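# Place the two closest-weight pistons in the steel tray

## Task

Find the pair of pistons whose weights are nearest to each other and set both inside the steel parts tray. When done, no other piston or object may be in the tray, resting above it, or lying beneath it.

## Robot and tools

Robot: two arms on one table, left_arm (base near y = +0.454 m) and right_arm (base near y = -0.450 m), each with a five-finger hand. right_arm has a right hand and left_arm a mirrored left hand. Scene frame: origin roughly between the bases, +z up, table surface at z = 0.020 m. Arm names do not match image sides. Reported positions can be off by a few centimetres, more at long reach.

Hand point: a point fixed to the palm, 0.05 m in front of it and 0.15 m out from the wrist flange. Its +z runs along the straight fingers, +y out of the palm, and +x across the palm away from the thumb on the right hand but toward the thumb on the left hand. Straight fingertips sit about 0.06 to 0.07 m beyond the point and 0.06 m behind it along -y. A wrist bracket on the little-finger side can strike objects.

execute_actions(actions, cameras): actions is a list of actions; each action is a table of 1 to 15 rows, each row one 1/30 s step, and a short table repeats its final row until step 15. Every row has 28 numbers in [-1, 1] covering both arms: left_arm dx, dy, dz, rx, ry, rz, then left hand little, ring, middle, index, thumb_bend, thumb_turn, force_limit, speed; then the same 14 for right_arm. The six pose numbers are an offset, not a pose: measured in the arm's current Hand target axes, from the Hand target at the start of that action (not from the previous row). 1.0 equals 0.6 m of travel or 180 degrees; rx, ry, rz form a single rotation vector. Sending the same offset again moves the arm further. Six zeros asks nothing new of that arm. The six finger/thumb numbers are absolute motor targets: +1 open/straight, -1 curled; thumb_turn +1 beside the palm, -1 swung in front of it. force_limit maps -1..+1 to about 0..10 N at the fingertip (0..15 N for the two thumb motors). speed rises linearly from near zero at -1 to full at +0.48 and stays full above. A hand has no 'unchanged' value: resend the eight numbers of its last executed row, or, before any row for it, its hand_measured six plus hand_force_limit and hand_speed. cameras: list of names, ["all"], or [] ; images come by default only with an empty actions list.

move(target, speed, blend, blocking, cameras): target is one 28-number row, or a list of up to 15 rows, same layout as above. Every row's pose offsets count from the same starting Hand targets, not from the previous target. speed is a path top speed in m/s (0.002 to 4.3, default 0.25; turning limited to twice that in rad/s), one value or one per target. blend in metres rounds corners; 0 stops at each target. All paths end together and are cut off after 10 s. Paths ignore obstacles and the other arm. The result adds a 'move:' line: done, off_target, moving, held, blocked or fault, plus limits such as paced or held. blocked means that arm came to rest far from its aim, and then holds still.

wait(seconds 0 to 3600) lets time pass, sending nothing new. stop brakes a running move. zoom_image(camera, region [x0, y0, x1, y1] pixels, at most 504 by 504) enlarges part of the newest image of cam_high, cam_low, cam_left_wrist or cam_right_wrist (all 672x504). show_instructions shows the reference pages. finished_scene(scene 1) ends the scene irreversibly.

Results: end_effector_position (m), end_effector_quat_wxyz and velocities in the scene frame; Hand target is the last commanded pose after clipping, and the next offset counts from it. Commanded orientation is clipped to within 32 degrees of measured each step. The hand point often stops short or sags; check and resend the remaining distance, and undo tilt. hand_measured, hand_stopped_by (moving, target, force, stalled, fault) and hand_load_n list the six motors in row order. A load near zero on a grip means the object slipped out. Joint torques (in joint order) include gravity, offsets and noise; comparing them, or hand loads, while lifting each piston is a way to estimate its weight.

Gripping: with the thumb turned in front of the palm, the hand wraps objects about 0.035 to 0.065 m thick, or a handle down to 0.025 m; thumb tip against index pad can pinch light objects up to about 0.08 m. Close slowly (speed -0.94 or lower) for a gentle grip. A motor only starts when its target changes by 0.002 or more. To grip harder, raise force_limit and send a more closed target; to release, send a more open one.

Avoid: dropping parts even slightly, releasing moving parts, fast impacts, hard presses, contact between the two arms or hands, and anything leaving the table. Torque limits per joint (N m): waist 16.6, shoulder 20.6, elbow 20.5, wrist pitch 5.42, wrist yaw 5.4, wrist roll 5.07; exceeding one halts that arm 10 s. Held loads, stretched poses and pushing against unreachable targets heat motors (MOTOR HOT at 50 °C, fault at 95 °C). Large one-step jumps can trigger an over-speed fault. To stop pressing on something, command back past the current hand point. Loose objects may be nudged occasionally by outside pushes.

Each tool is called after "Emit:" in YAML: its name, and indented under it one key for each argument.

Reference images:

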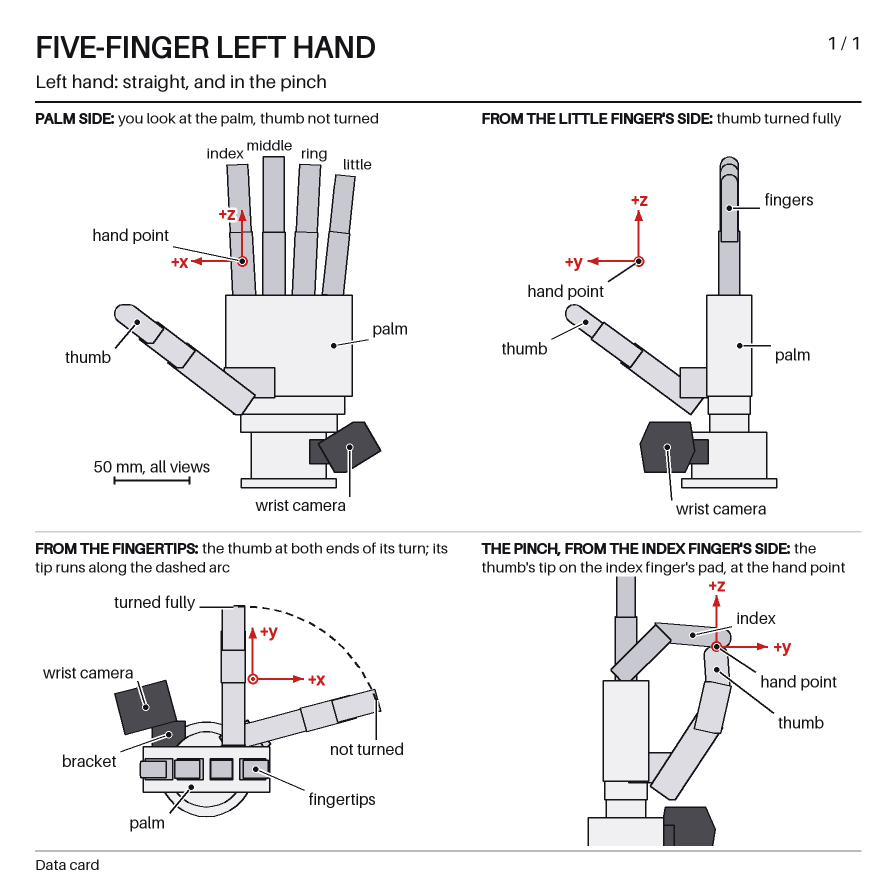

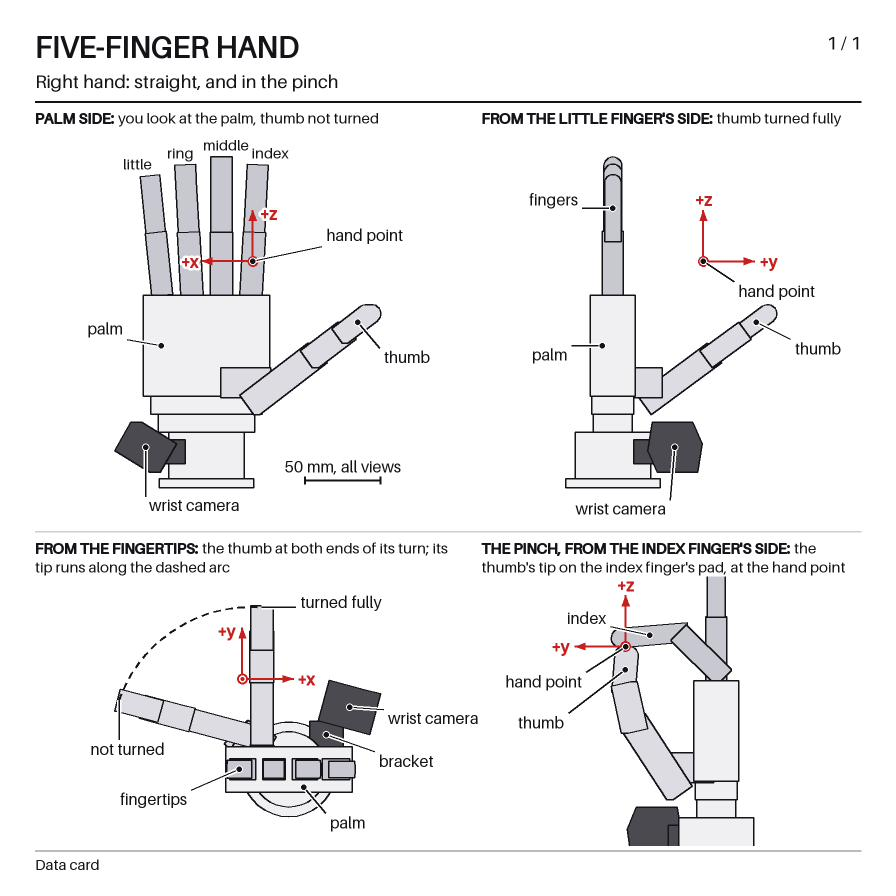

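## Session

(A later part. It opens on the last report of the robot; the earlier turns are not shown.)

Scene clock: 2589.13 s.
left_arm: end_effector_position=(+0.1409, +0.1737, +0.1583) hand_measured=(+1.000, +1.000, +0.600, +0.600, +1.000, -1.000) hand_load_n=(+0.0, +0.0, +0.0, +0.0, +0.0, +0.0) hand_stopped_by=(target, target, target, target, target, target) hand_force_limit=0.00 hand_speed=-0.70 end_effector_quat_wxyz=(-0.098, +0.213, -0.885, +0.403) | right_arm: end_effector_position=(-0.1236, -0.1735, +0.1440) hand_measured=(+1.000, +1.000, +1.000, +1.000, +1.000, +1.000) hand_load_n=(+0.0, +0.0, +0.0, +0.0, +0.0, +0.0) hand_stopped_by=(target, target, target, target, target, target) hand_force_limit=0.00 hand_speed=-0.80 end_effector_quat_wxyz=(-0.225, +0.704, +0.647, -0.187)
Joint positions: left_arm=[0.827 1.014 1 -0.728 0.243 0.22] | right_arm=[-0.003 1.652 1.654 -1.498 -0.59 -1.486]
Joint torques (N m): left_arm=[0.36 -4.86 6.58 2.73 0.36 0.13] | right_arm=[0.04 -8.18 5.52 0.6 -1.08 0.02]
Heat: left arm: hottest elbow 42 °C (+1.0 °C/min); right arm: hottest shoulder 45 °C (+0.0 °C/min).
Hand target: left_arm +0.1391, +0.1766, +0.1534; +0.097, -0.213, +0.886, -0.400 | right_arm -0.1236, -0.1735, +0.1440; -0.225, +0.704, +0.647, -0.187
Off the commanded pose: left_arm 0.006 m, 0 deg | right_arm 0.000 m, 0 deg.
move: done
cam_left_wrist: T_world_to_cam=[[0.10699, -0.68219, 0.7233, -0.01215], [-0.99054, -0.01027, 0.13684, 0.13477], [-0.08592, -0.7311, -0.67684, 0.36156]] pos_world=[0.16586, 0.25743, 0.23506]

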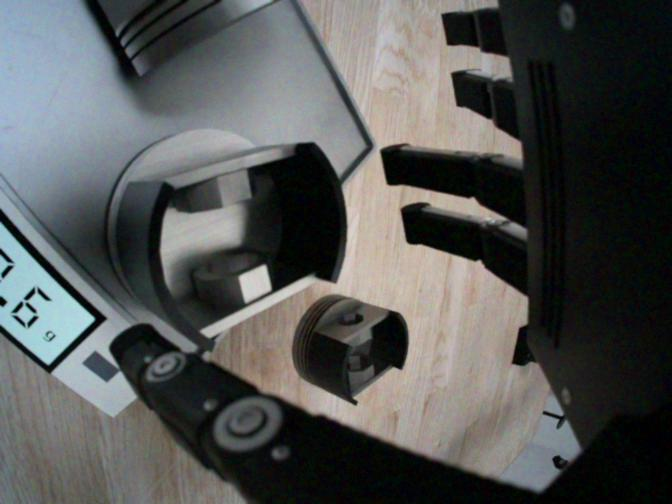

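Emit:
move:
  target:
    - [-0.0052,0.0005,-0.0005,0,0,0,1,1,0.6,0.6,1,-1,0.0,-0.7,0,0,0,0,0,0,1,1,1,1,1,1,0,-0.8]
    - [-0.0052,0.013,0.0105,0,0,0,1,1,0.6,0.6,1,-1,0.0,-0.7,0,0,0,0,0,0,1,1,1,1,1,1,0,-0.8]
  speed: 0.05
  cameras: ["cam_left_wrist"]

Scene clock: 2604.03 s.
left_arm: end_effector_position=(+0.1436, +0.1756, +0.1480) hand_measured=(+1.000, +1.000, +0.600, +0.600, +1.000, -1.000) hand_load_n=(+0.0, +0.0, +0.0, +0.0, +0.0, +0.5) hand_stopped_by=(target, target, target, target, target, target) hand_force_limit=0.00 hand_speed=-0.70 end_effector_quat_wxyz=(-0.098, +0.213, -0.885, +0.403) | right_arm: end_effector_position=(-0.1236, -0.1735, +0.1440) hand_measured=(+1.000, +1.000, +1.000, +1.000, +1.000, +1.000) hand_load_n=(+0.0, +0.0, -0.5, +0.0, +0.0, +0.0) hand_stopped_by=(target, target, target, target, target, target) hand_force_limit=0.00 hand_speed=-0.80 end_effector_quat_wxyz=(-0.225, +0.704, +0.647, -0.187)
Joint positions: left_arm=[0.846 1.01 0.957 -0.694 0.257 0.233] | right_arm=[-0.003 1.652 1.654 -1.498 -0.59 -1.486]
Joint torques (N m): left_arm=[0.22 -4.84 6.42 2.67 0.4 0.14] | right_arm=[0.04 -8.17 5.49 0.59 -1.09 0.02]
Heat: left arm: hottest wrist pitch 43 °C (+6.1 °C/min); right arm: hottest shoulder 45 °C (+0.0 °C/min).
Hand target: left_arm +0.1417, +0.1785, +0.1432; +0.097, -0.213, +0.886, -0.400 | right_arm -0.1236, -0.1735, +0.1440; -0.225, +0.704, +0.647, -0.187
Off the commanded pose: left_arm 0.006 m, 0 deg | right_arm 0.000 m, 0 deg.
move: done
cam_left_wrist: T_world_to_cam=[[0.10795, -0.68253, 0.72284, -0.00366], [-0.99039, -0.01063, 0.13787, 0.13872], [-0.08641, -0.73078, -0.67712, 0.35627]] pos_world=[0.16856, 0.25933, 0.22476]

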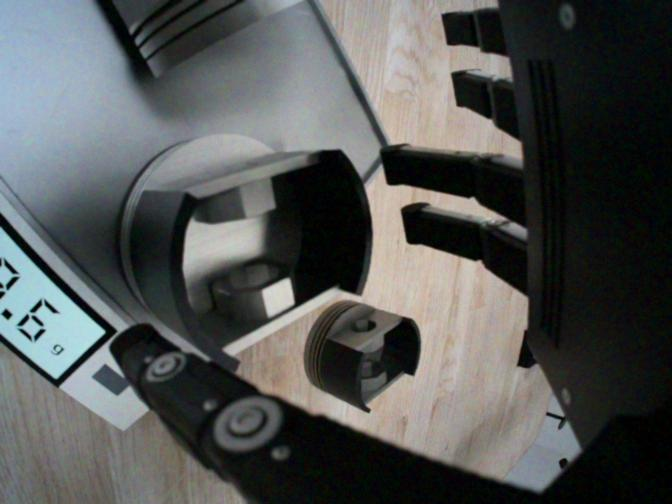

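Emit:
move:
  target: [0,0.0115,0.0101,0,0,0,1,1,0.6,0.6,1,-1,0.0,-0.7,0,0,0,0,0,0,1,1,1,1,1,1,0,-0.8]
  speed: 0.05

Emit:
move:
  target: [0,0,0,0,0,0,1,1,0.0,0.0,0.4,-1,0.0,-0.93,0,0,0,0,0,0,1,1,1,1,1,1,0,-0.8]
  speed: 0.03
  cameras: ["cam_left_wrist"]

Scene clock: 2611.33 s.
left_arm: end_effector_position=(+0.1438, +0.1755, +0.1390) hand_measured=(+1.000, +1.000, +0.600, +0.600, +1.000, -1.000) hand_load_n=(+0.0, +0.0, +0.0, +0.0, +0.0, +0.0) hand_stopped_by=(target, target, target, target, target, target) hand_force_limit=0.00 hand_speed=-0.70 end_effector_quat_wxyz=(-0.098, +0.213, -0.885, +0.403) | right_arm: end_effector_position=(-0.1236, -0.1735, +0.1440) hand_measured=(+1.000, +1.000, +1.000, +1.000, +1.000, +1.000) hand_load_n=(+0.0, +0.0, +0.0, +0.0, +0.0, +0.0) hand_stopped_by=(target, target, target, target, target, target) hand_force_limit=0.00 hand_speed=-0.80 end_effector_quat_wxyz=(-0.225, +0.704, +0.647, -0.187)
Joint positions: left_arm=[0.846 1.004 0.918 -0.66 0.257 0.233] | right_arm=[-0.003 1.652 1.654 -1.498 -0.59 -1.486]
Joint torques (N m): left_arm=[0.37 -4.88 6.58 2.71 0.37 0.14] | right_arm=[0.04 -8.2 5.45 0.61 -1.09 0.02]
Heat: left arm: hottest wrist pitch 43 °C (+6.1 °C/min); right arm: hottest shoulder 45 °C (+0.0 °C/min).
Hand target: left_arm +0.1418, +0.1784, +0.1342; +0.097, -0.213, +0.886, -0.400 | right_arm -0.1236, -0.1735, +0.1440; -0.225, +0.704, +0.647, -0.187
Off the commanded pose: left_arm 0.006 m, 0 deg | right_arm 0.000 m, 0 deg.
move: done

Scene clock: 2613.40 s.
left_arm: end_effector_position=(+0.1439, +0.1752, +0.1391) hand_measured=(+1.000, +1.000, +0.280, +0.248, +0.824, -1.000) hand_load_n=(+0.0, +0.0, +4.5, +5.0, +7.5, +0.0) hand_stopped_by=(target, target, force, force, force, target) hand_force_limit=0.00 hand_speed=-0.93 end_effector_quat_wxyz=(-0.098, +0.213, -0.885, +0.403) | right_arm: end_effector_position=(-0.1236, -0.1735, +0.1440) hand_measured=(+1.000, +1.000, +1.000, +1.000, +1.000, +1.000) hand_load_n=(-0.5, +0.0, +0.0, +0.0, +0.0, +0.0) hand_stopped_by=(target, target, target, target, target, target) hand_force_limit=0.00 hand_speed=-0.80 end_effector_quat_wxyz=(-0.225, +0.704, +0.647, -0.187)
Joint positions: left_arm=[0.846 1.004 0.918 -0.659 0.258 0.233] | right_arm=[-0.003 1.652 1.654 -1.498 -0.59 -1.486]
Joint torques (N m): left_arm=[0.43 -5.06 6.84 2.56 0.37 0.1] | right_arm=[0.03 -8.21 5.49 0.59 -1.07 0.02]
Heat: left arm: hottest wrist pitch 43 °C (+6.1 °C/min); right arm: hottest shoulder 45 °C (+0.0 °C/min).
Hand target: left_arm +0.1417, +0.1784, +0.1341; +0.097, -0.213, +0.886, -0.400 | right_arm -0.1236, -0.1735, +0.1440; -0.225, +0.704, +0.647, -0.187
Off the commanded pose: left_arm 0.006 m, 0 deg | right_arm 0.000 m, 0 deg.
move: done
cam_left_wrist: T_world_to_cam=[[0.10712, -0.68168, 0.72376, 0.00233], [-0.99053, -0.01027, 0.13694, 0.14038], [-0.08592, -0.73158, -0.67632, 0.34993]] pos_world=[0.16886, 0.25903, 0.21576]

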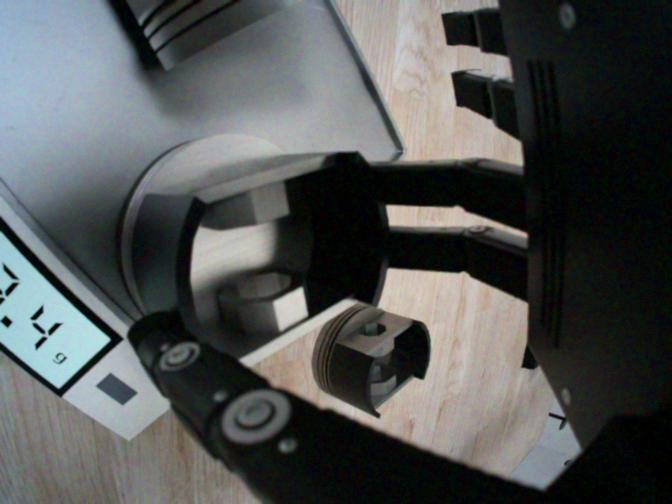

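Emit:
move:
  target:
    - [0,-0.0375,-0.033,0,0,0,1,1,0.0,0.0,0.4,-1,0.0,-0.93,0,0,0,0,0,0,1,1,1,1,1,1,0,-0.8]
    - [0,-0.1201,-0.1057,0,0,0,1,1,0.0,0.0,0.4,-1,0.0,-0.93,0,0,0,0,0,0,1,1,1,1,1,1,0,-0.8]
    - [0.5418,-0.0105,-0.1545,0,0.1752,0.1541,1,1,0.0,0.0,0.4,-1,0.0,-0.93,0,0,0,0,0,0,1,1,1,1,1,1,0,-0.8]
  speed: [0.04,0.12,0.15]
  blend: [0.01,0.03,0]
  cameras: ["cam_high","cam_left_wrist"]

Scene clock: 2689.80 s.
left_arm: end_effector_position=(-0.1753, +0.0947, +0.1931) hand_measured=(+1.000, +1.000, +0.280, +0.248, +0.824, -1.000) hand_load_n=(+0.0, -0.5, +4.5, +4.5, +8.0, +0.5) hand_stopped_by=(target, target, force, force, force, target) hand_force_limit=0.00 hand_speed=-0.93 end_effector_quat_wxyz=(-0.051, +0.121, +0.907, -0.401) | right_arm: end_effector_position=(-0.1236, -0.1735, +0.1440) hand_measured=(+1.000, +1.000, +1.000, +1.000, +1.000, +1.000) hand_load_n=(+0.0, +0.0, +0.0, +0.0, +0.0, +0.0) hand_stopped_by=(target, target, target, target, target, target) hand_force_limit=0.00 hand_speed=-0.80 end_effector_quat_wxyz=(-0.225, +0.704, +0.647, -0.187)
Joint positions: left_arm=[-0.302 1.246 1.282 -0.775 -0.052 -0.042] | right_arm=[-0.003 1.652 1.654 -1.498 -0.59 -1.486]
Joint torques (N m): left_arm=[-0.23 -4.5 11.11 3.1 -0.09 -0.13] | right_arm=[-0.02 -8.19 5.47 0.6 -1.07 0.02]
Heat: left arm: hottest wrist pitch 47 °C (+2.0 °C/min); right arm: hottest shoulder 45 °C (+0.0 °C/min).
Hand target: left_arm -0.1777, +0.0889, +0.1998; -0.054, +0.119, +0.904, -0.408 | right_arm -0.1236, -0.1735, +0.1440; -0.225, +0.704, +0.647, -0.187
Off the commanded pose: left_arm 0.009 m, 1 deg | right_arm 0.000 m, 0 deg.
move: off_target (left_arm)
cam_left_wrist: T_world_to_cam=[[-0.38409, -0.59293, 0.70775, -0.14894], [-0.74212, 0.6543, 0.1454, -0.20504], [-0.54929, -0.46939, -0.69134, 0.19691]] pos_world=[-0.10121, 0.13827, 0.27136]

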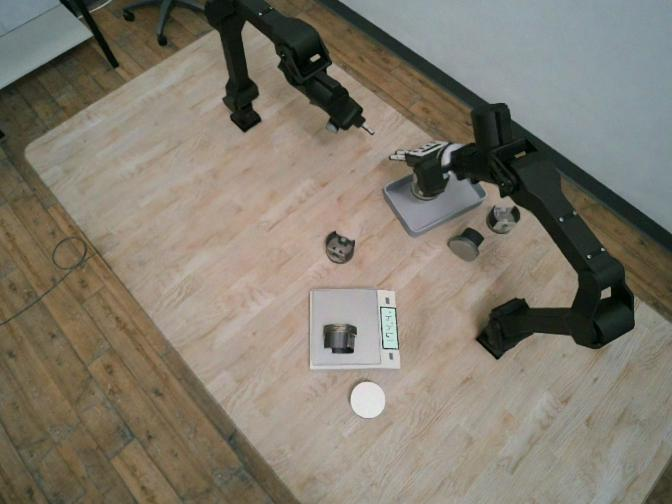

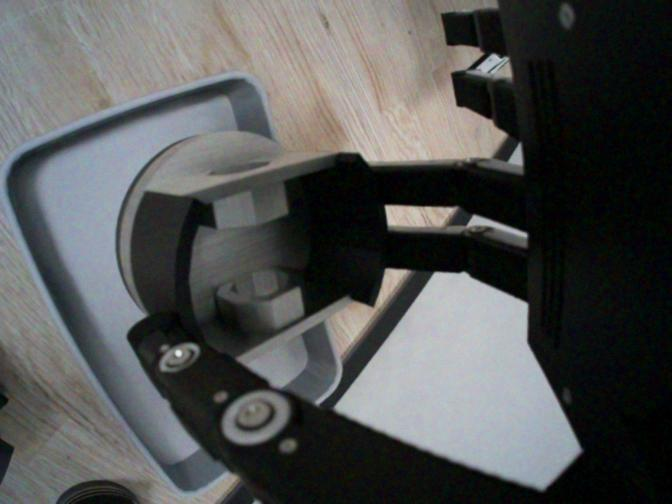

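Emit:
zoom_image:
  camera: "cam_high"
  region: [370, 130, 510, 260]

Emit:
zoom_image:
  camera: "cam_left_wrist"
  region: [0, 50, 400, 504]

Scaled by 3.600 from the camera's image (finer frame: 960x720).

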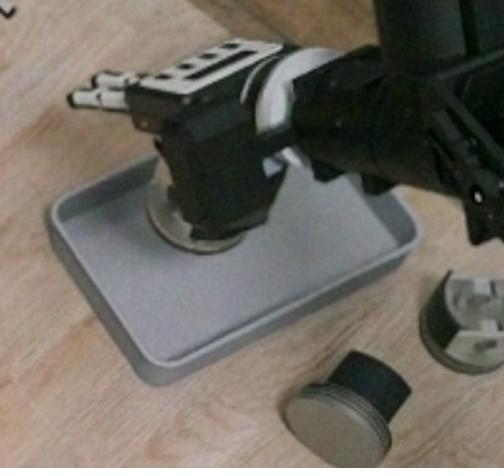

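Scaled by 1.110 from the camera's image (finer frame: 960x720).

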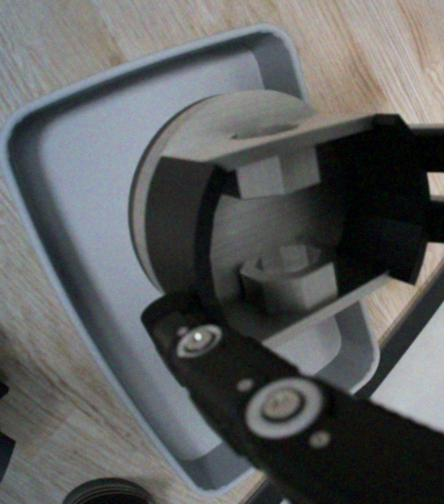

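Emit:
move:
  target: [0.008,0.1102,0.102,0,0,0,1,1,0.0,0.0,0.4,-1,0.0,-0.93,0,0,0,0,0,0,1,1,1,1,1,1,0,-0.8]
  speed: 0.1
  cameras: ["cam_high","cam_left_wrist"]

Scene clock: 2743.73 s.
left_arm: end_effector_position=(-0.1824, +0.0863, +0.1085) hand_measured=(+1.000, +1.000, +0.280, +0.248, +0.824, -1.000) hand_load_n=(+0.0, +0.0, +4.5, +4.5, +7.5, +0.0) hand_stopped_by=(target, target, force, force, force, target) hand_force_limit=0.00 hand_speed=-0.93 end_effector_quat_wxyz=(-0.052, +0.120, +0.905, -0.404) | right_arm: end_effector_position=(-0.1236, -0.1735, +0.1440) hand_measured=(+1.000, +1.000, +1.000, +1.000, +1.000, +1.000) hand_load_n=(+0.0, +0.0, +0.0, +0.0, +0.0, +0.0) hand_stopped_by=(target, target, target, target, target, target) hand_force_limit=0.00 hand_speed=-0.80 end_effector_quat_wxyz=(-0.225, +0.704, +0.647, -0.187)
Joint positions: left_arm=[-0.319 1.244 0.935 -0.424 -0.064 -0.054] | right_arm=[-0.003 1.652 1.654 -1.498 -0.59 -1.486]
Joint torques (N m): left_arm=[-0.24 -7.53 7.51 3.07 -0.13 -0.17] | right_arm=[0.05 -8.24 5.41 0.6 -1.08 0.01]
Heat: left arm: hottest wrist pitch 51 °C (+4.0 °C/min); right arm: hottest shoulder 45 °C (+0.0 °C/min). Fold the left arm in close to its base, or ease its load, before you think long.
Hand target: left_arm -0.1828, +0.0880, +0.1098; -0.053, +0.119, +0.904, -0.408 | right_arm -0.1236, -0.1735, +0.1440; -0.225, +0.704, +0.647, -0.187
Off the commanded pose: left_arm 0.002 m, 1 deg | right_arm 0.000 m, 0 deg.
MOTOR HOT: joint 4 (wrist pitch) of the left arm now reports 51 °C; the controller stops that arm at 95 °C. To cool a motor, set the load down, stop pushing, or move to a pose that needs little force.
move: done
cam_left_wrist: T_world_to_cam=[[-0.38131, -0.58863, 0.71282, -0.09719], [-0.74223, 0.65459, 0.1435, -0.19238], [-0.55108, -0.47436, -0.68651, 0.13019]] pos_world=[-0.10811, 0.13048, 0.18626]

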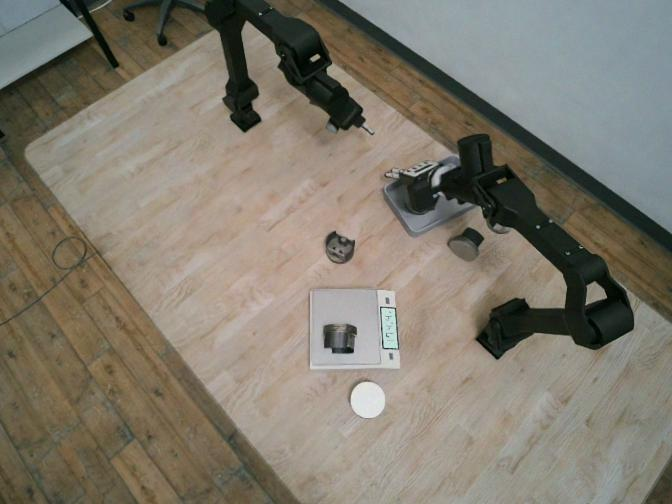

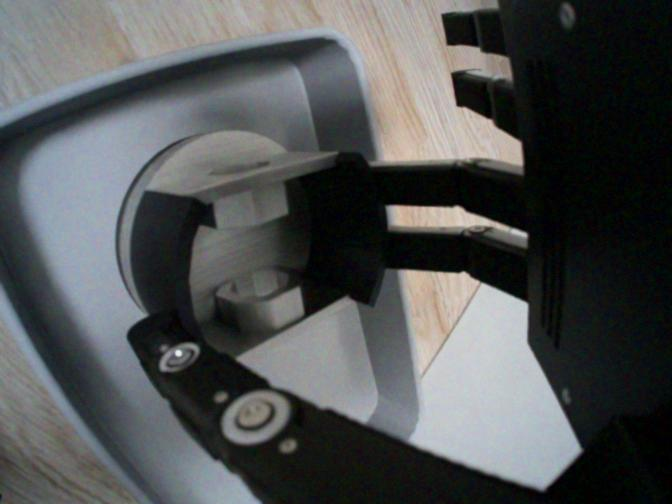

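Emit:
move:
  target: [0,0.0188,0.0165,0,0,0,1,1,0.0,0.0,0.4,-1,0.0,-0.93,0,0,0,0,0,0,1,1,1,1,1,1,0,-0.8]
  speed: 0.06
  cameras: ["cam_left_wrist"]

Emit:
move:
  target: [0,0.0063,0.0055,0,0,0,1,1,0.0,0.0,0.4,-1,0.0,-0.93,0,0,0,0,0,0,1,1,1,1,1,1,0,-0.8]
  speed: 0.05
  cameras: ["cam_left_wrist"]

Scene clock: 2766.90 s.
left_arm: end_effector_position=(-0.1825, +0.0861, +0.0956) hand_measured=(+1.000, +1.000, +0.280, +0.248, +0.824, -1.000) hand_load_n=(+0.0, +0.0, +4.5, +4.5, +7.5, +0.0) hand_stopped_by=(target, target, force, force, force, target) hand_force_limit=0.00 hand_speed=-0.93 end_effector_quat_wxyz=(-0.053, +0.120, +0.904, -0.407) | right_arm: end_effector_position=(-0.1236, -0.1735, +0.1440) hand_measured=(+1.000, +1.000, +1.000, +1.000, +1.000, +1.000) hand_load_n=(+0.0, +0.0, +0.0, -0.5, +0.0, +0.0) hand_stopped_by=(target, target, target, target, target, target) hand_force_limit=0.00 hand_speed=-0.80 end_effector_quat_wxyz=(-0.225, +0.704, +0.647, -0.187)
Joint positions: left_arm=[-0.319 1.244 0.879 -0.363 -0.064 -0.054] | right_arm=[-0.003 1.652 1.654 -1.498 -0.59 -1.486]
Joint torques (N m): left_arm=[-0.23 -6.91 7.49 3.04 -0.22 -0.15] | right_arm=[0.03 -8.15 5.49 0.6 -1.09 0.02]
Heat: left arm: hottest wrist pitch 47 °C (-1.0 °C/min); right arm: hottest shoulder 45 °C (+0.0 °C/min).
Hand target: left_arm -0.1828, +0.0880, +0.0948; -0.053, +0.119, +0.904, -0.408 | right_arm -0.1236, -0.1735, +0.1440; -0.225, +0.704, +0.647, -0.187
Off the commanded pose: left_arm 0.002 m, 0 deg | right_arm 0.000 m, 0 deg.
MOTOR HOT: cleared for the motors of the left arm.
move: done
cam_left_wrist: T_world_to_cam=[[-0.37996, -0.58475, 0.71673, -0.08853], [-0.74191, 0.65542, 0.14142, -0.19031], [-0.55245, -0.47801, -0.68286, 0.12096]] pos_world=[-0.10801, 0.13078, 0.17296]

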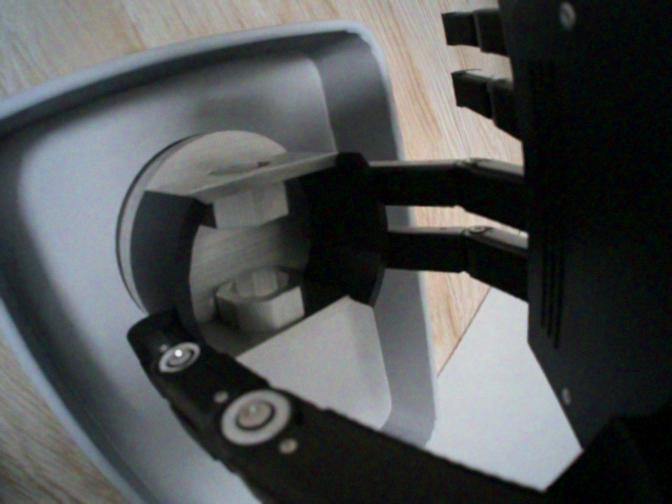

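Scene clock: 2767.50 s.
left_arm: end_effector_position=(-0.1824, +0.0861, +0.0914) hand_measured=(+1.000, +1.000, +0.280, +0.248, +0.824, -1.000) hand_load_n=(+0.0, +0.0, +4.5, +4.5, +7.5, +0.0) hand_stopped_by=(target, target, force, force, force, target) hand_force_limit=0.00 hand_speed=-0.93 end_effector_quat_wxyz=(-0.053, +0.120, +0.904, -0.408) | right_arm: end_effector_position=(-0.1236, -0.1735, +0.1440) hand_measured=(+1.000, +1.000, +1.000, +1.000, +1.000, +1.000) hand_load_n=(+0.0, +0.0, +0.0, +0.0, +0.0, +0.0) hand_stopped_by=(target, target, target, target, target, target) hand_force_limit=0.00 hand_speed=-0.80 end_effector_quat_wxyz=(-0.225, +0.704, +0.647, -0.187)
Joint positions: left_arm=[-0.319 1.244 0.861 -0.342 -0.064 -0.054] | right_arm=[-0.003 1.652 1.654 -1.498 -0.59 -1.486]
Joint torques (N m): left_arm=[-0.26 -6.55 7.41 3.07 -0.26 -0.16] | right_arm=[-0.01 -8.18 5.51 0.62 -1.08 0.02]
Heat: left arm: hottest wrist pitch 47 °C (-2.0 °C/min); right arm: hottest shoulder 45 °C (+0.0 °C/min).
Hand target: left_arm -0.1828, +0.0881, +0.0897; -0.053, +0.119, +0.904, -0.408 | right_arm -0.1236, -0.1735, +0.1440; -0.225, +0.704, +0.647, -0.187
Off the commanded pose: left_arm 0.003 m, 0 deg | right_arm 0.000 m, 0 deg.
move: done
cam_left_wrist: T_world_to_cam=[[-0.37937, -0.5832, 0.7183, -0.08575], [-0.74183, 0.65569, 0.14058, -0.18958], [-0.55297, -0.47952, -0.68139, 0.11802]] pos_world=[-0.10791, 0.13089, 0.16866]

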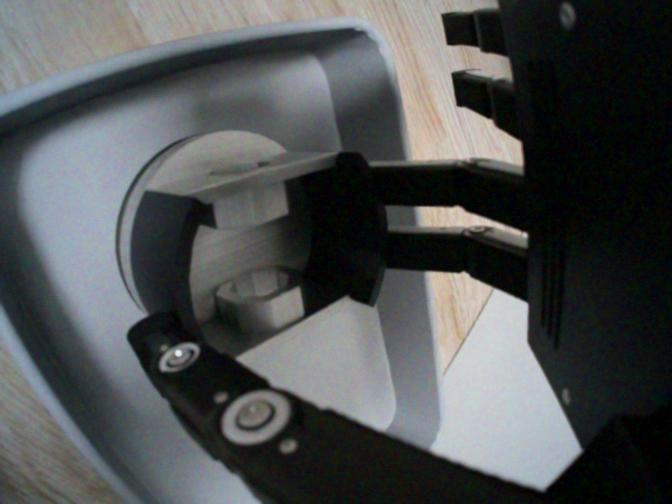

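Emit:
move:
  target: [0,0.005,0.0044,0,0,0,1,1,0.0,0.0,0.4,-1,0.0,-0.93,0,0,0,0,0,0,1,1,1,1,1,1,0,-0.8]
  speed: 0.05

Emit:
move:
  target: [0,0.0038,0.0033,0,0,0,1,1,0.0,0.0,0.4,-1,0.0,-0.93,0,0,0,0,0,0,1,1,1,1,1,1,0,-0.8]
  speed: 0.05
  cameras: ["cam_left_wrist"]

Scene clock: 2773.20 s.
left_arm: end_effector_position=(-0.1825, +0.0860, +0.0885) hand_measured=(+1.000, +1.000, +0.280, +0.248, +0.824, -1.000) hand_load_n=(+0.0, +0.0, +4.5, +4.5, +7.5, +0.5) hand_stopped_by=(target, target, force, force, force, target) hand_force_limit=0.00 hand_speed=-0.93 end_effector_quat_wxyz=(-0.053, +0.120, +0.903, -0.409) | right_arm: end_effector_position=(-0.1236, -0.1735, +0.1440) hand_measured=(+1.000, +1.000, +1.000, +1.000, +1.000, +1.000) hand_load_n=(+0.5, +0.0, +0.0, +0.0, +0.0, +0.0) hand_stopped_by=(target, target, target, target, target, target) hand_force_limit=0.00 hand_speed=-0.80 end_effector_quat_wxyz=(-0.225, +0.704, +0.647, -0.187)
Joint positions: left_arm=[-0.319 1.244 0.847 -0.325 -0.064 -0.054] | right_arm=[-0.003 1.652 1.654 -1.498 -0.59 -1.486]
Joint torques (N m): left_arm=[-0.33 -6.33 7.32 3.07 -0.17 -0.14] | right_arm=[0.02 -8.19 5.43 0.6 -1.07 0.03]
Heat: left arm: hottest wrist pitch 48 °C (-1.0 °C/min); right arm: hottest shoulder 45 °C (+0.0 °C/min).
Hand target: left_arm -0.1828, +0.0881, +0.0857; -0.053, +0.119, +0.904, -0.408 | right_arm -0.1236, -0.1735, +0.1440; -0.225, +0.704, +0.647, -0.187
Off the commanded pose: left_arm 0.004 m, 0 deg | right_arm 0.000 m, 0 deg.
move: done

Scene clock: 2773.73 s.
left_arm: end_effector_position=(-0.1825, +0.0859, +0.0862) hand_measured=(+1.000, +1.000, +0.280, +0.248, +0.824, -1.000) hand_load_n=(+0.0, +0.0, +4.5, +4.5, +7.5, +0.0) hand_stopped_by=(target, target, force, force, force, target) hand_force_limit=0.00 hand_speed=-0.93 end_effector_quat_wxyz=(-0.053, +0.119, +0.903, -0.410) | right_arm: end_effector_position=(-0.1236, -0.1735, +0.1440) hand_measured=(+1.000, +1.000, +1.000, +1.000, +1.000, +1.000) hand_load_n=(+0.0, +0.0, +0.0, +0.0, +0.0, +0.0) hand_stopped_by=(target, target, target, target, target, target) hand_force_limit=0.00 hand_speed=-0.80 end_effector_quat_wxyz=(-0.225, +0.704, +0.647, -0.187)
Joint positions: left_arm=[-0.319 1.244 0.836 -0.312 -0.064 -0.054] | right_arm=[-0.003 1.652 1.654 -1.498 -0.59 -1.486]
Joint torques (N m): left_arm=[-0.15 -6.03 7.44 3.08 -0.17 -0.18] | right_arm=[-0.02 -8.16 5.48 0.59 -1.09 0.02]
Heat: left arm: hottest wrist pitch 48 °C (-1.0 °C/min); right arm: hottest shoulder 45 °C (+0.0 °C/min).
Hand target: left_arm -0.1828, +0.0881, +0.0827; -0.053, +0.119, +0.904, -0.408 | right_arm -0.1236, -0.1735, +0.1440; -0.225, +0.704, +0.647, -0.187
Off the commanded pose: left_arm 0.004 m, 0 deg | right_arm 0.000 m, 0 deg.
move: done
cam_left_wrist: T_world_to_cam=[[-0.37821, -0.58011, 0.72141, -0.08253], [-0.74163, 0.65627, 0.13892, -0.18866], [-0.55403, -0.48247, -0.67843, 0.11411]] pos_world=[-0.1079, 0.13099, 0.16316]

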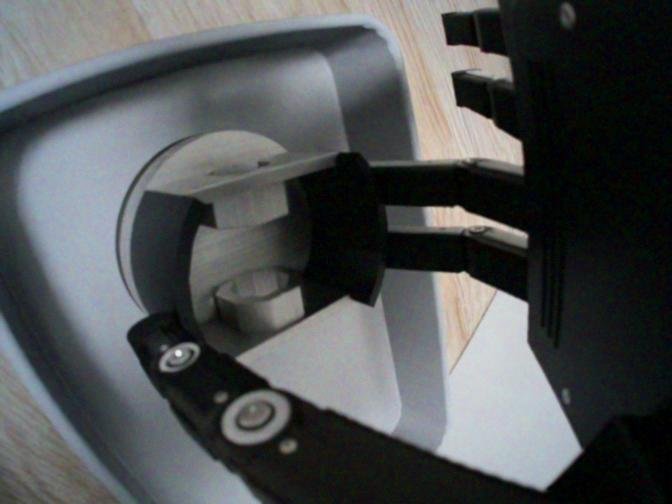

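Emit:
move:
  target: [0,0.005,0.0044,0,0,0,1,1,0.0,0.0,0.4,-1,0.0,-0.93,0,0,0,0,0,0,1,1,1,1,1,1,0,-0.8]
  speed: 0.05

Emit:
move:
  target: [0,0.0038,0.0033,0,0,0,1,1,0.0,0.0,0.4,-1,0.0,-0.93,0,0,0,0,0,0,1,1,1,1,1,1,0,-0.8]
  speed: 0.05
  cameras: ["cam_left_wrist"]

Scene clock: 2780.27 s.
left_arm: end_effector_position=(-0.1825, +0.0853, +0.0839) hand_measured=(+1.000, +1.000, +0.280, +0.248, +0.824, -1.000) hand_load_n=(+0.0, +0.0, +4.5, +5.0, +8.0, +0.0) hand_stopped_by=(target, target, force, force, force, target) hand_force_limit=0.00 hand_speed=-0.93 end_effector_quat_wxyz=(-0.054, +0.119, +0.902, -0.412) | right_arm: end_effector_position=(-0.1236, -0.1735, +0.1440) hand_measured=(+1.000, +1.000, +1.000, +1.000, +1.000, +1.000) hand_load_n=(+0.0, +0.0, +0.0, +0.0, +0.0, +0.0) hand_stopped_by=(target, target, target, target, target, target) hand_force_limit=0.00 hand_speed=-0.80 end_effector_quat_wxyz=(-0.225, +0.704, +0.647, -0.187)
Joint positions: left_arm=[-0.319 1.244 0.823 -0.295 -0.065 -0.054] | right_arm=[-0.003 1.652 1.654 -1.498 -0.59 -1.486]
Joint torques (N m): left_arm=[-0.09 -5.56 7.16 3.12 -0.17 -0.18] | right_arm=[-0.04 -8.23 5.49 0.61 -1.09 0.02]
Heat: left arm: hottest wrist pitch 47 °C (-3.0 °C/min); right arm: hottest shoulder 45 °C (+0.0 °C/min).
Hand target: left_arm -0.1827, +0.0881, +0.0787; -0.053, +0.119, +0.904, -0.408 | right_arm -0.1236, -0.1735, +0.1440; -0.225, +0.704, +0.647, -0.187
Off the commanded pose: left_arm 0.006 m, 0 deg | right_arm 0.000 m, 0 deg.
move: done

Scene clock: 2780.77 s.
left_arm: end_effector_position=(-0.1829, +0.0843, +0.0832) hand_measured=(+1.000, +1.000, +0.280, +0.248, +0.824, -1.000) hand_load_n=(-0.5, +0.0, +4.0, +4.0, +8.0, +0.0) hand_stopped_by=(target, target, force, force, force, target) hand_force_limit=0.00 hand_speed=-0.93 end_effector_quat_wxyz=(-0.054, +0.119, +0.901, -0.414) | right_arm: end_effector_position=(-0.1236, -0.1735, +0.1440) hand_measured=(+1.000, +1.000, +1.000, +1.000, +1.000, +1.000) hand_load_n=(+0.0, +0.0, +0.0, +0.0, +0.0, +0.0) hand_stopped_by=(target, target, target, target, target, target) hand_force_limit=0.00 hand_speed=-0.80 end_effector_quat_wxyz=(-0.225, +0.704, +0.647, -0.187)
Joint positions: left_arm=[-0.319 1.244 0.815 -0.282 -0.065 -0.055] | right_arm=[-0.003 1.652 1.654 -1.498 -0.59 -1.486]
Joint torques (N m): left_arm=[-0.27 -5.2 6.95 3.09 -0.17 -0.14] | right_arm=[0.01 -8.14 5.44 0.61 -1.08 0.01]
Heat: left arm: hottest wrist pitch 47 °C (-3.0 °C/min); right arm: hottest shoulder 45 °C (+0.0 °C/min).
Hand target: left_arm -0.1827, +0.0880, +0.0758; -0.053, +0.119, +0.904, -0.408 | right_arm -0.1236, -0.1735, +0.1440; -0.225, +0.704, +0.647, -0.187
Off the commanded pose: left_arm 0.008 m, 1 deg | right_arm 0.000 m, 0 deg.
move: done
cam_left_wrist: T_world_to_cam=[[-0.37524, -0.57402, 0.7278, -0.08181], [-0.74189, 0.6567, 0.13544, -0.18728], [-0.5557, -0.48912, -0.67228, 0.11075]] pos_world=[-0.1081, 0.1302, 0.15936]

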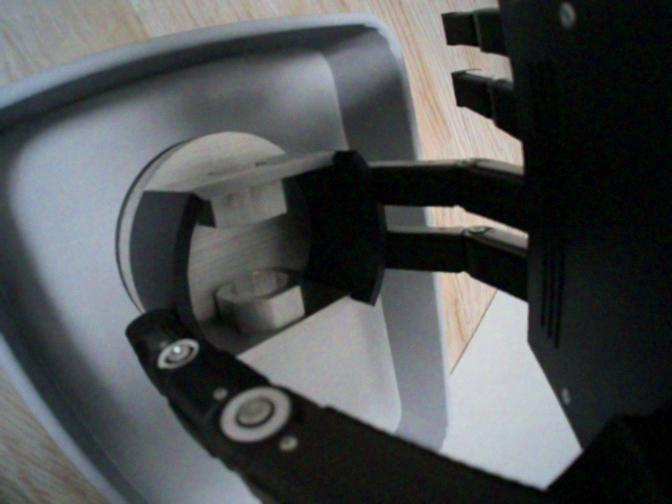

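Emit:
move:
  target: [0,-0.005,-0.0044,0,0,0,1,1,0.0,0.0,0.4,-1,0.0,-0.93,0,0,0,0,0,0,1,1,1,1,1,1,0,-0.8]
  speed: 0.05

Emit:
move:
  target: [0,0,0,0,0,0,1,1,0.4,0.4,0.93,-1,0.0,-0.92,0,0,0,0,0,0,1,1,1,1,1,1,0,-0.8]
  speed: 0.05
  cameras: ["cam_left_wrist"]

Scene clock: 2789.20 s.
left_arm: end_effector_position=(-0.1826, +0.0852, +0.0824) hand_measured=(+1.000, +1.000, +0.280, +0.248, +0.824, -1.000) hand_load_n=(-0.5, +0.0, +5.0, +5.0, +7.0, -0.5) hand_stopped_by=(target, target, force, force, force, target) hand_force_limit=0.00 hand_speed=-0.93 end_effector_quat_wxyz=(-0.054, +0.118, +0.902, -0.413) | right_arm: end_effector_position=(-0.1236, -0.1735, +0.1440) hand_measured=(+1.000, +1.000, +1.000, +1.000, +1.000, +1.000) hand_load_n=(+0.0, +0.0, +0.0, +0.0, +0.0, +0.0) hand_stopped_by=(target, target, target, target, target, target) hand_force_limit=0.00 hand_speed=-0.80 end_effector_quat_wxyz=(-0.225, +0.704, +0.647, -0.187)
Joint positions: left_arm=[-0.319 1.244 0.815 -0.286 -0.065 -0.055] | right_arm=[-0.003 1.652 1.654 -1.498 -0.59 -1.486]
Joint torques (N m): left_arm=[-0.24 -5.72 8.5 2.12 -0.16 -0.1] | right_arm=[0.03 -8.16 5.47 0.59 -1.1 0.03]
Heat: left arm: hottest wrist pitch 48 °C (-2.0 °C/min); right arm: hottest shoulder 45 °C (+0.0 °C/min).
Hand target: left_arm -0.1828, +0.0880, +0.0798; -0.053, +0.119, +0.904, -0.408 | right_arm -0.1236, -0.1735, +0.1440; -0.225, +0.704, +0.647, -0.187
Off the commanded pose: left_arm 0.004 m, 1 deg | right_arm 0.000 m, 0 deg.
move: done

Scene clock: 2790.37 s.
left_arm: end_effector_position=(-0.1822, +0.0867, +0.0811) hand_measured=(+1.000, +1.000, +0.400, +0.400, +0.930, -1.000) hand_load_n=(+0.0, +0.0, +0.0, +0.0, +0.0, +0.0) hand_stopped_by=(target, target, target, target, target, target) hand_force_limit=0.00 hand_speed=-0.92 end_effector_quat_wxyz=(-0.053, +0.119, +0.903, -0.410) | right_arm: end_effector_position=(-0.1236, -0.1735, +0.1440) hand_measured=(+1.000, +1.000, +1.000, +1.000, +1.000, +1.000) hand_load_n=(+0.0, +0.0, +0.0, +0.0, +0.0, +0.0) hand_stopped_by=(target, target, target, target, target, target) hand_force_limit=0.00 hand_speed=-0.80 end_effector_quat_wxyz=(-0.225, +0.704, +0.647, -0.187)
Joint positions: left_arm=[-0.319 1.244 0.815 -0.292 -0.065 -0.055] | right_arm=[-0.003 1.652 1.654 -1.498 -0.59 -1.486]
Joint torques (N m): left_arm=[-0.24 -5.7 8.51 2.5 -0.19 -0.13] | right_arm=[-0.01 -8.24 5.39 0.61 -1.07 0.01]
Heat: left arm: hottest wrist pitch 48 °C (-2.0 °C/min); right arm: hottest shoulder 45 °C (+0.0 °C/min).
Hand target: left_arm -0.1829, +0.0881, +0.0798; -0.053, +0.119, +0.904, -0.408 | right_arm -0.1236, -0.1735, +0.1440; -0.225, +0.704, +0.647, -0.187
Off the commanded pose: left_arm 0.002 m, 0 deg | right_arm 0.000 m, 0 deg.
move: done
cam_left_wrist: T_world_to_cam=[[-0.37745, -0.58056, 0.72145, -0.07801], [-0.74217, 0.65558, 0.13926, -0.18832], [-0.55382, -0.48287, -0.67832, 0.11124]] pos_world=[-0.1076, 0.13189, 0.15796]

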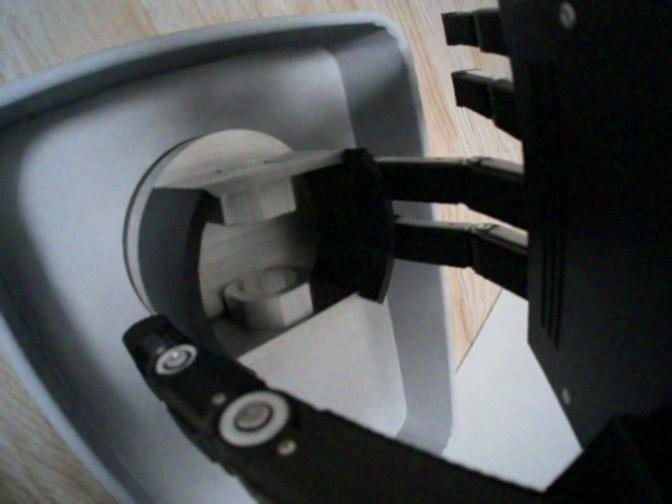

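Emit:
move:
  target:
    - [0,0,0,0,0,0,1,1,0.52,0.52,1,-1,0.0,-0.8,0,0,0,0,0,0,1,1,1,1,1,1,0,-0.8]
    - [0,-0.05,-0.044,0,0,0,1,1,0.6,0.6,1,-1,0.0,-0.8,0,0,0,0,0,0,1,1,1,1,1,1,0,-0.8]
    - [0,-0.1501,-0.1321,0,0,0,1,1,0.6,0.6,1,-1,0.0,-0.8,0,0,0,0,0,0,1,1,1,1,1,1,0,-0.8]
    - [0.0505,0.0998,-0.2525,0,-0.0855,-0.0752,1,1,0.6,0.6,1,-1,0.0,-0.8,0,0,0,0,0,0,1,1,1,1,1,1,0,-0.8]
  speed: [0.05,0.05,0.15,0.15]
  blend: [0,0,0.03,0]
  cameras: ["cam_high","cam_left_wrist"]

Scene clock: 2812.33 s.
left_arm: end_effector_position=(-0.1736, +0.2431, +0.1382) hand_measured=(+1.000, +1.000, +0.600, +0.600, +1.000, -1.000) hand_load_n=(+0.0, +0.0, +0.0, +0.0, +0.0, +0.0) hand_stopped_by=(target, target, target, target, target, target) hand_force_limit=0.00 hand_speed=-0.80 end_effector_quat_wxyz=(-0.014, +0.047, -0.910, +0.413) | right_arm: end_effector_position=(-0.1236, -0.1735, +0.1440) hand_measured=(+1.000, +1.000, +1.000, +1.000, +1.000, +1.000) hand_load_n=(+0.0, +0.0, +0.0, +0.0, +0.0, +0.0) hand_stopped_by=(target, target, target, target, target, target) hand_force_limit=0.00 hand_speed=-0.80 end_effector_quat_wxyz=(-0.225, +0.704, +0.647, -0.187)
Joint positions: left_arm=[-1.174 0.958 0.972 -1.276 -0.807 -1.171] | right_arm=[-0.003 1.652 1.654 -1.498 -0.59 -1.486]
Joint torques (N m): left_arm=[-0.3 -1.11 6.58 0.94 -1.35 -0.18] | right_arm=[0.07 -8.14 5.45 0.59 -1.09 0.01]
Heat: left arm: hottest wrist pitch 46 °C (-3.0 °C/min); right arm: hottest shoulder 45 °C (+0.0 °C/min).
Hand target: left_arm -0.1725, +0.2440, +0.1349; +0.020, -0.044, +0.910, -0.411 | right_arm -0.1236, -0.1735, +0.1440; -0.225, +0.704, +0.647, -0.187
Off the commanded pose: left_arm 0.003 m, 1 deg | right_arm 0.000 m, 0 deg.
move: done; target 2's new numbers were sent with left_arm's hand 0.009 m and 1 deg from that target
cam_left_wrist: T_world_to_cam=[[-0.14007, -0.67595, 0.72352, 0.03901], [-0.92309, 0.35346, 0.15152, -0.25204], [-0.35816, -0.64665, -0.67348, 0.30347]] pos_world=[-0.1185, 0.31169, 0.21435]

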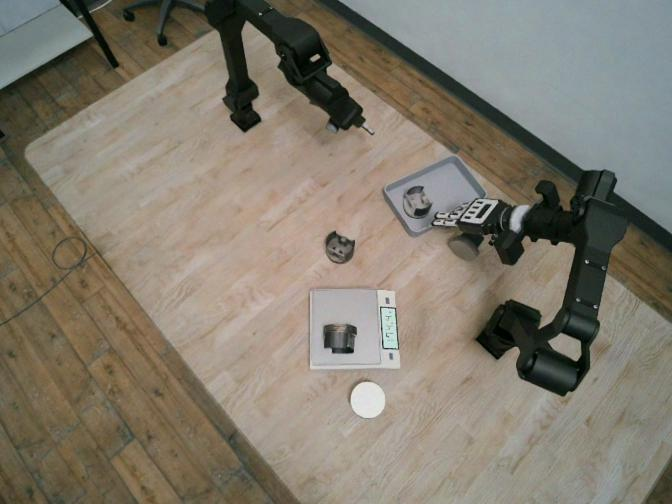

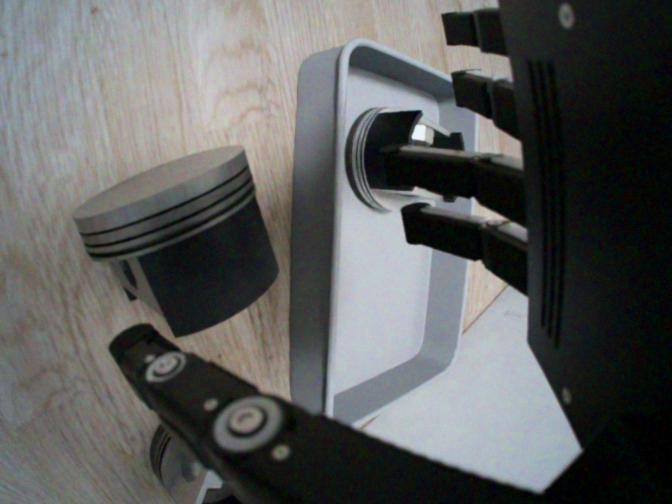

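Emit:
move:
  target:
    - [-0.0017,0.0487,0.0453,0,0,0,1,1,0.6,0.6,1,-1,0.0,-0.8,0,0,0,0,0,0,1,1,1,1,1,1,0,-0.8]
    - [-0.0017,0.0818,0.0745,0,0,0,1,1,0.6,0.6,1,-1,0.0,-0.8,0,0,0,0,0,0,1,1,1,1,1,1,0,-0.8]
  speed: [0.1,0.05]
  blend: 0.005
  cameras: ["cam_left_wrist"]

Scene clock: 2853.57 s.
left_arm: end_effector_position=(-0.1752, +0.2415, +0.0733) hand_measured=(+1.000, +1.000, +0.600, +0.600, +1.000, -1.000) hand_load_n=(+0.0, +0.0, -0.5, +0.0, +0.0, +0.0) hand_stopped_by=(target, target, target, target, target, target) hand_force_limit=0.00 hand_speed=-0.80 end_effector_quat_wxyz=(-0.016, +0.046, -0.909, +0.414) | right_arm: end_effector_position=(-0.1236, -0.1735, +0.1440) hand_measured=(+1.000, +1.000, +1.000, +1.000, +1.000, +1.000) hand_load_n=(+0.0, +0.0, +0.0, +0.0, +0.0, +0.0) hand_stopped_by=(target, target, target, target, target, target) hand_force_limit=0.00 hand_speed=-0.80 end_effector_quat_wxyz=(-0.225, +0.704, +0.647, -0.187)
Joint positions: left_arm=[-1.173 0.934 0.702 -1.031 -0.81 -1.167] | right_arm=[-0.003 1.652 1.654 -1.498 -0.59 -1.486]
Joint torques (N m): left_arm=[0.27 -2.88 5.51 1.41 -1.15 0.08] | right_arm=[0.03 -8.12 5.41 0.58 -1.08 0.01]
Heat: left arm: hottest elbow 42 °C (-1.0 °C/min); right arm: hottest shoulder 45 °C (+0.0 °C/min).
Hand target: left_arm -0.1715, +0.2430, +0.0687; +0.020, -0.044, +0.910, -0.411 | right_arm -0.1236, -0.1735, +0.1440; -0.225, +0.704, +0.647, -0.187
Off the commanded pose: left_arm 0.006 m, 1 deg | right_arm 0.000 m, 0 deg.
move: done
cam_left_wrist: T_world_to_cam=[[-0.14346, -0.6742, 0.72448, 0.0835], [-0.92357, 0.35424, 0.14677, -0.24312], [-0.35559, -0.64805, -0.67349, 0.25889]] pos_world=[-0.1205, 0.3102, 0.14955]

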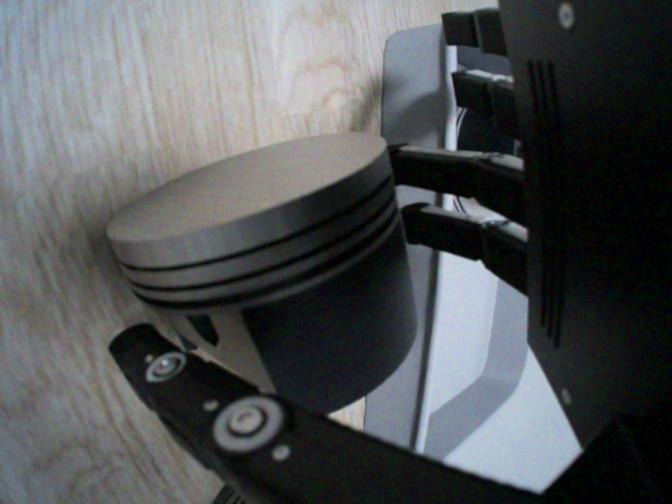

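Emit:
move:
  target: [0,0,0,0,0,0,1,1,0.16,-0.1,0.4,-1,-0.05,-0.93,0,0,0,0,0,0,1,1,1,1,1,1,0,-0.8]
  speed: 0.03
  cameras: ["cam_left_wrist"]

Scene clock: 2861.70 s.
left_arm: end_effector_position=(-0.1749, +0.2415, +0.0729) hand_measured=(+1.000, +1.000, +0.176, +0.038, +0.726, -1.000) hand_load_n=(+0.0, +0.0, +7.0, +5.0, +8.5, +1.5) hand_stopped_by=(target, target, force, force, force, target) hand_force_limit=-0.05 hand_speed=-0.93 end_effector_quat_wxyz=(-0.017, +0.045, -0.909, +0.414) | right_arm: end_effector_position=(-0.1236, -0.1735, +0.1440) hand_measured=(+1.000, +1.000, +1.000, +1.000, +1.000, +1.000) hand_load_n=(+0.0, +0.0, +0.0, +0.0, +0.0, +0.0) hand_stopped_by=(target, target, target, target, target, target) hand_force_limit=0.00 hand_speed=-0.80 end_effector_quat_wxyz=(-0.225, +0.704, +0.647, -0.187)
Joint positions: left_arm=[-1.171 0.934 0.7 -1.029 -0.809 -1.165] | right_arm=[-0.003 1.652 1.654 -1.498 -0.59 -1.486]
Joint torques (N m): left_arm=[0.17 -2.79 5.73 1.29 -1.15 0.07] | right_arm=[-0.04 -8.22 5.46 0.6 -1.09 0.03]
Heat: left arm: hottest elbow 42 °C (-2.0 °C/min); right arm: hottest shoulder 45 °C (+0.0 °C/min).
Hand target: left_arm -0.1714, +0.2429, +0.0687; +0.020, -0.044, +0.910, -0.411 | right_arm -0.1236, -0.1735, +0.1440; -0.225, +0.704, +0.647, -0.187
Off the commanded pose: left_arm 0.006 m, 0 deg | right_arm 0.000 m, 0 deg.
move: done
cam_left_wrist: T_world_to_cam=[[-0.14496, -0.6745, 0.72391, 0.08367], [-0.92364, 0.3546, 0.14544, -0.24278], [-0.35479, -0.64754, -0.67439, 0.25877]] pos_world=[-0.1203, 0.3101, 0.14925]

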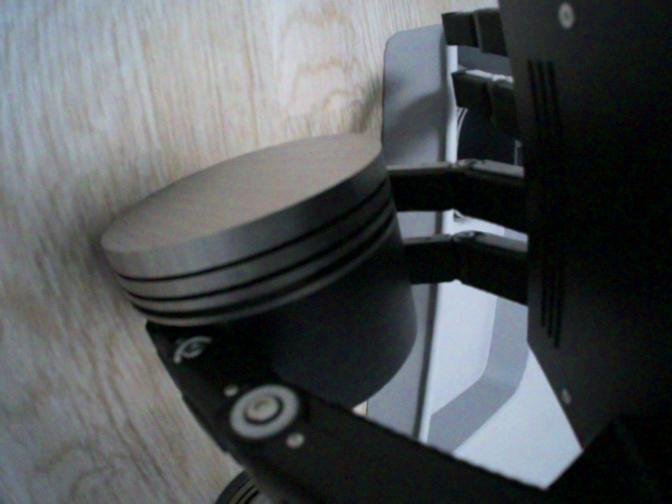

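Emit:
move:
  target:
    - [0,-0.0375,-0.033,0,0,0,1,1,0.16,-0.1,0.4,-1,-0.05,-0.93,0,0,0,0,0,0,1,1,1,1,1,1,0,-0.8]
    - [0,-0.1627,-0.1431,0,0,0,1,1,0.16,-0.1,0.4,-1,-0.05,-0.93,0,0,0,0,0,0,1,1,1,1,1,1,0,-0.8]
    - [-0.2342,-0.22,-0.157,0,-0.0521,-0.0459,1,1,0.16,-0.1,0.4,-1,-0.05,-0.93,0,0,0,0,0,0,1,1,1,1,1,1,0,-0.8]
    - [-0.5092,-0.3065,-0.0587,0,-0.0897,-0.0789,1,1,0.16,-0.1,0.4,-1,-0.05,-0.93,0,0,0,0,0,0,1,1,1,1,1,1,0,-0.8]
  speed: [0.04,0.12,0.12,0.15]
  blend: [0.01,0.03,0.05,0]
  cameras: ["cam_high","cam_left_wrist"]

Scene clock: 2886.10 s.
left_arm: end_effector_position=(+0.1380, +0.1810, +0.2236) hand_measured=(+1.000, +1.000, +0.176, +0.038, +0.726, -1.000) hand_load_n=(+0.0, +0.0, +6.5, +5.0, +9.0, +1.5) hand_stopped_by=(target, target, force, force, force, target) hand_force_limit=-0.05 hand_speed=-0.93 end_effector_quat_wxyz=(-0.093, +0.216, -0.889, +0.394) | right_arm: end_effector_position=(-0.1236, -0.1735, +0.1440) hand_measured=(+1.000, +1.000, +1.000, +1.000, +1.000, +1.000) hand_load_n=(+0.0, -0.5, +0.0, +0.0, +0.0, +0.0) hand_stopped_by=(target, target, target, target, target, target) hand_force_limit=0.00 hand_speed=-0.80 end_effector_quat_wxyz=(-0.225, +0.704, +0.647, -0.187)
Joint positions: left_arm=[0.845 1.103 1.335 -1.001 0.255 0.232] | right_arm=[-0.003 1.652 1.654 -1.498 -0.59 -1.486]
Joint torques (N m): left_arm=[0.39 -3.18 10.07 2.96 0.38 0.14] | right_arm=[0.03 -8.21 5.49 0.59 -1.07 0.01]
Heat: left arm: hottest elbow 40 °C (-3.0 °C/min); right arm: hottest shoulder 45 °C (+0.0 °C/min).
Hand target: left_arm +0.1419, +0.1778, +0.2301; +0.097, -0.213, +0.886, -0.400 | right_arm -0.1236, -0.1735, +0.1440; -0.225, +0.704, +0.647, -0.187
Off the commanded pose: left_arm 0.008 m, 1 deg | right_arm 0.000 m, 0 deg.
move: done
cam_left_wrist: T_world_to_cam=[[0.12006, -0.69367, 0.71022, -0.05094], [-0.98806, -0.01393, 0.15341, 0.11967], [-0.09652, -0.72016, -0.68706, 0.41253]] pos_world=[0.16418, 0.26342, 0.30125]

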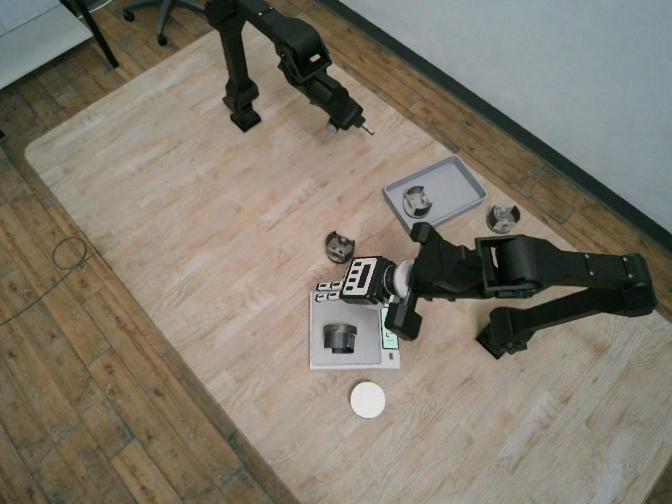

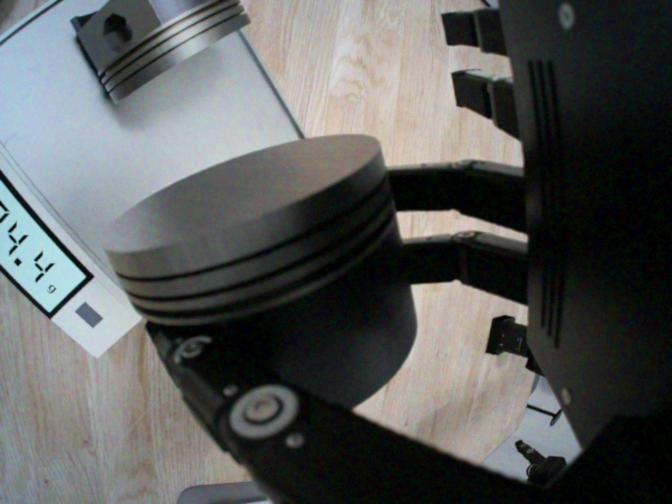

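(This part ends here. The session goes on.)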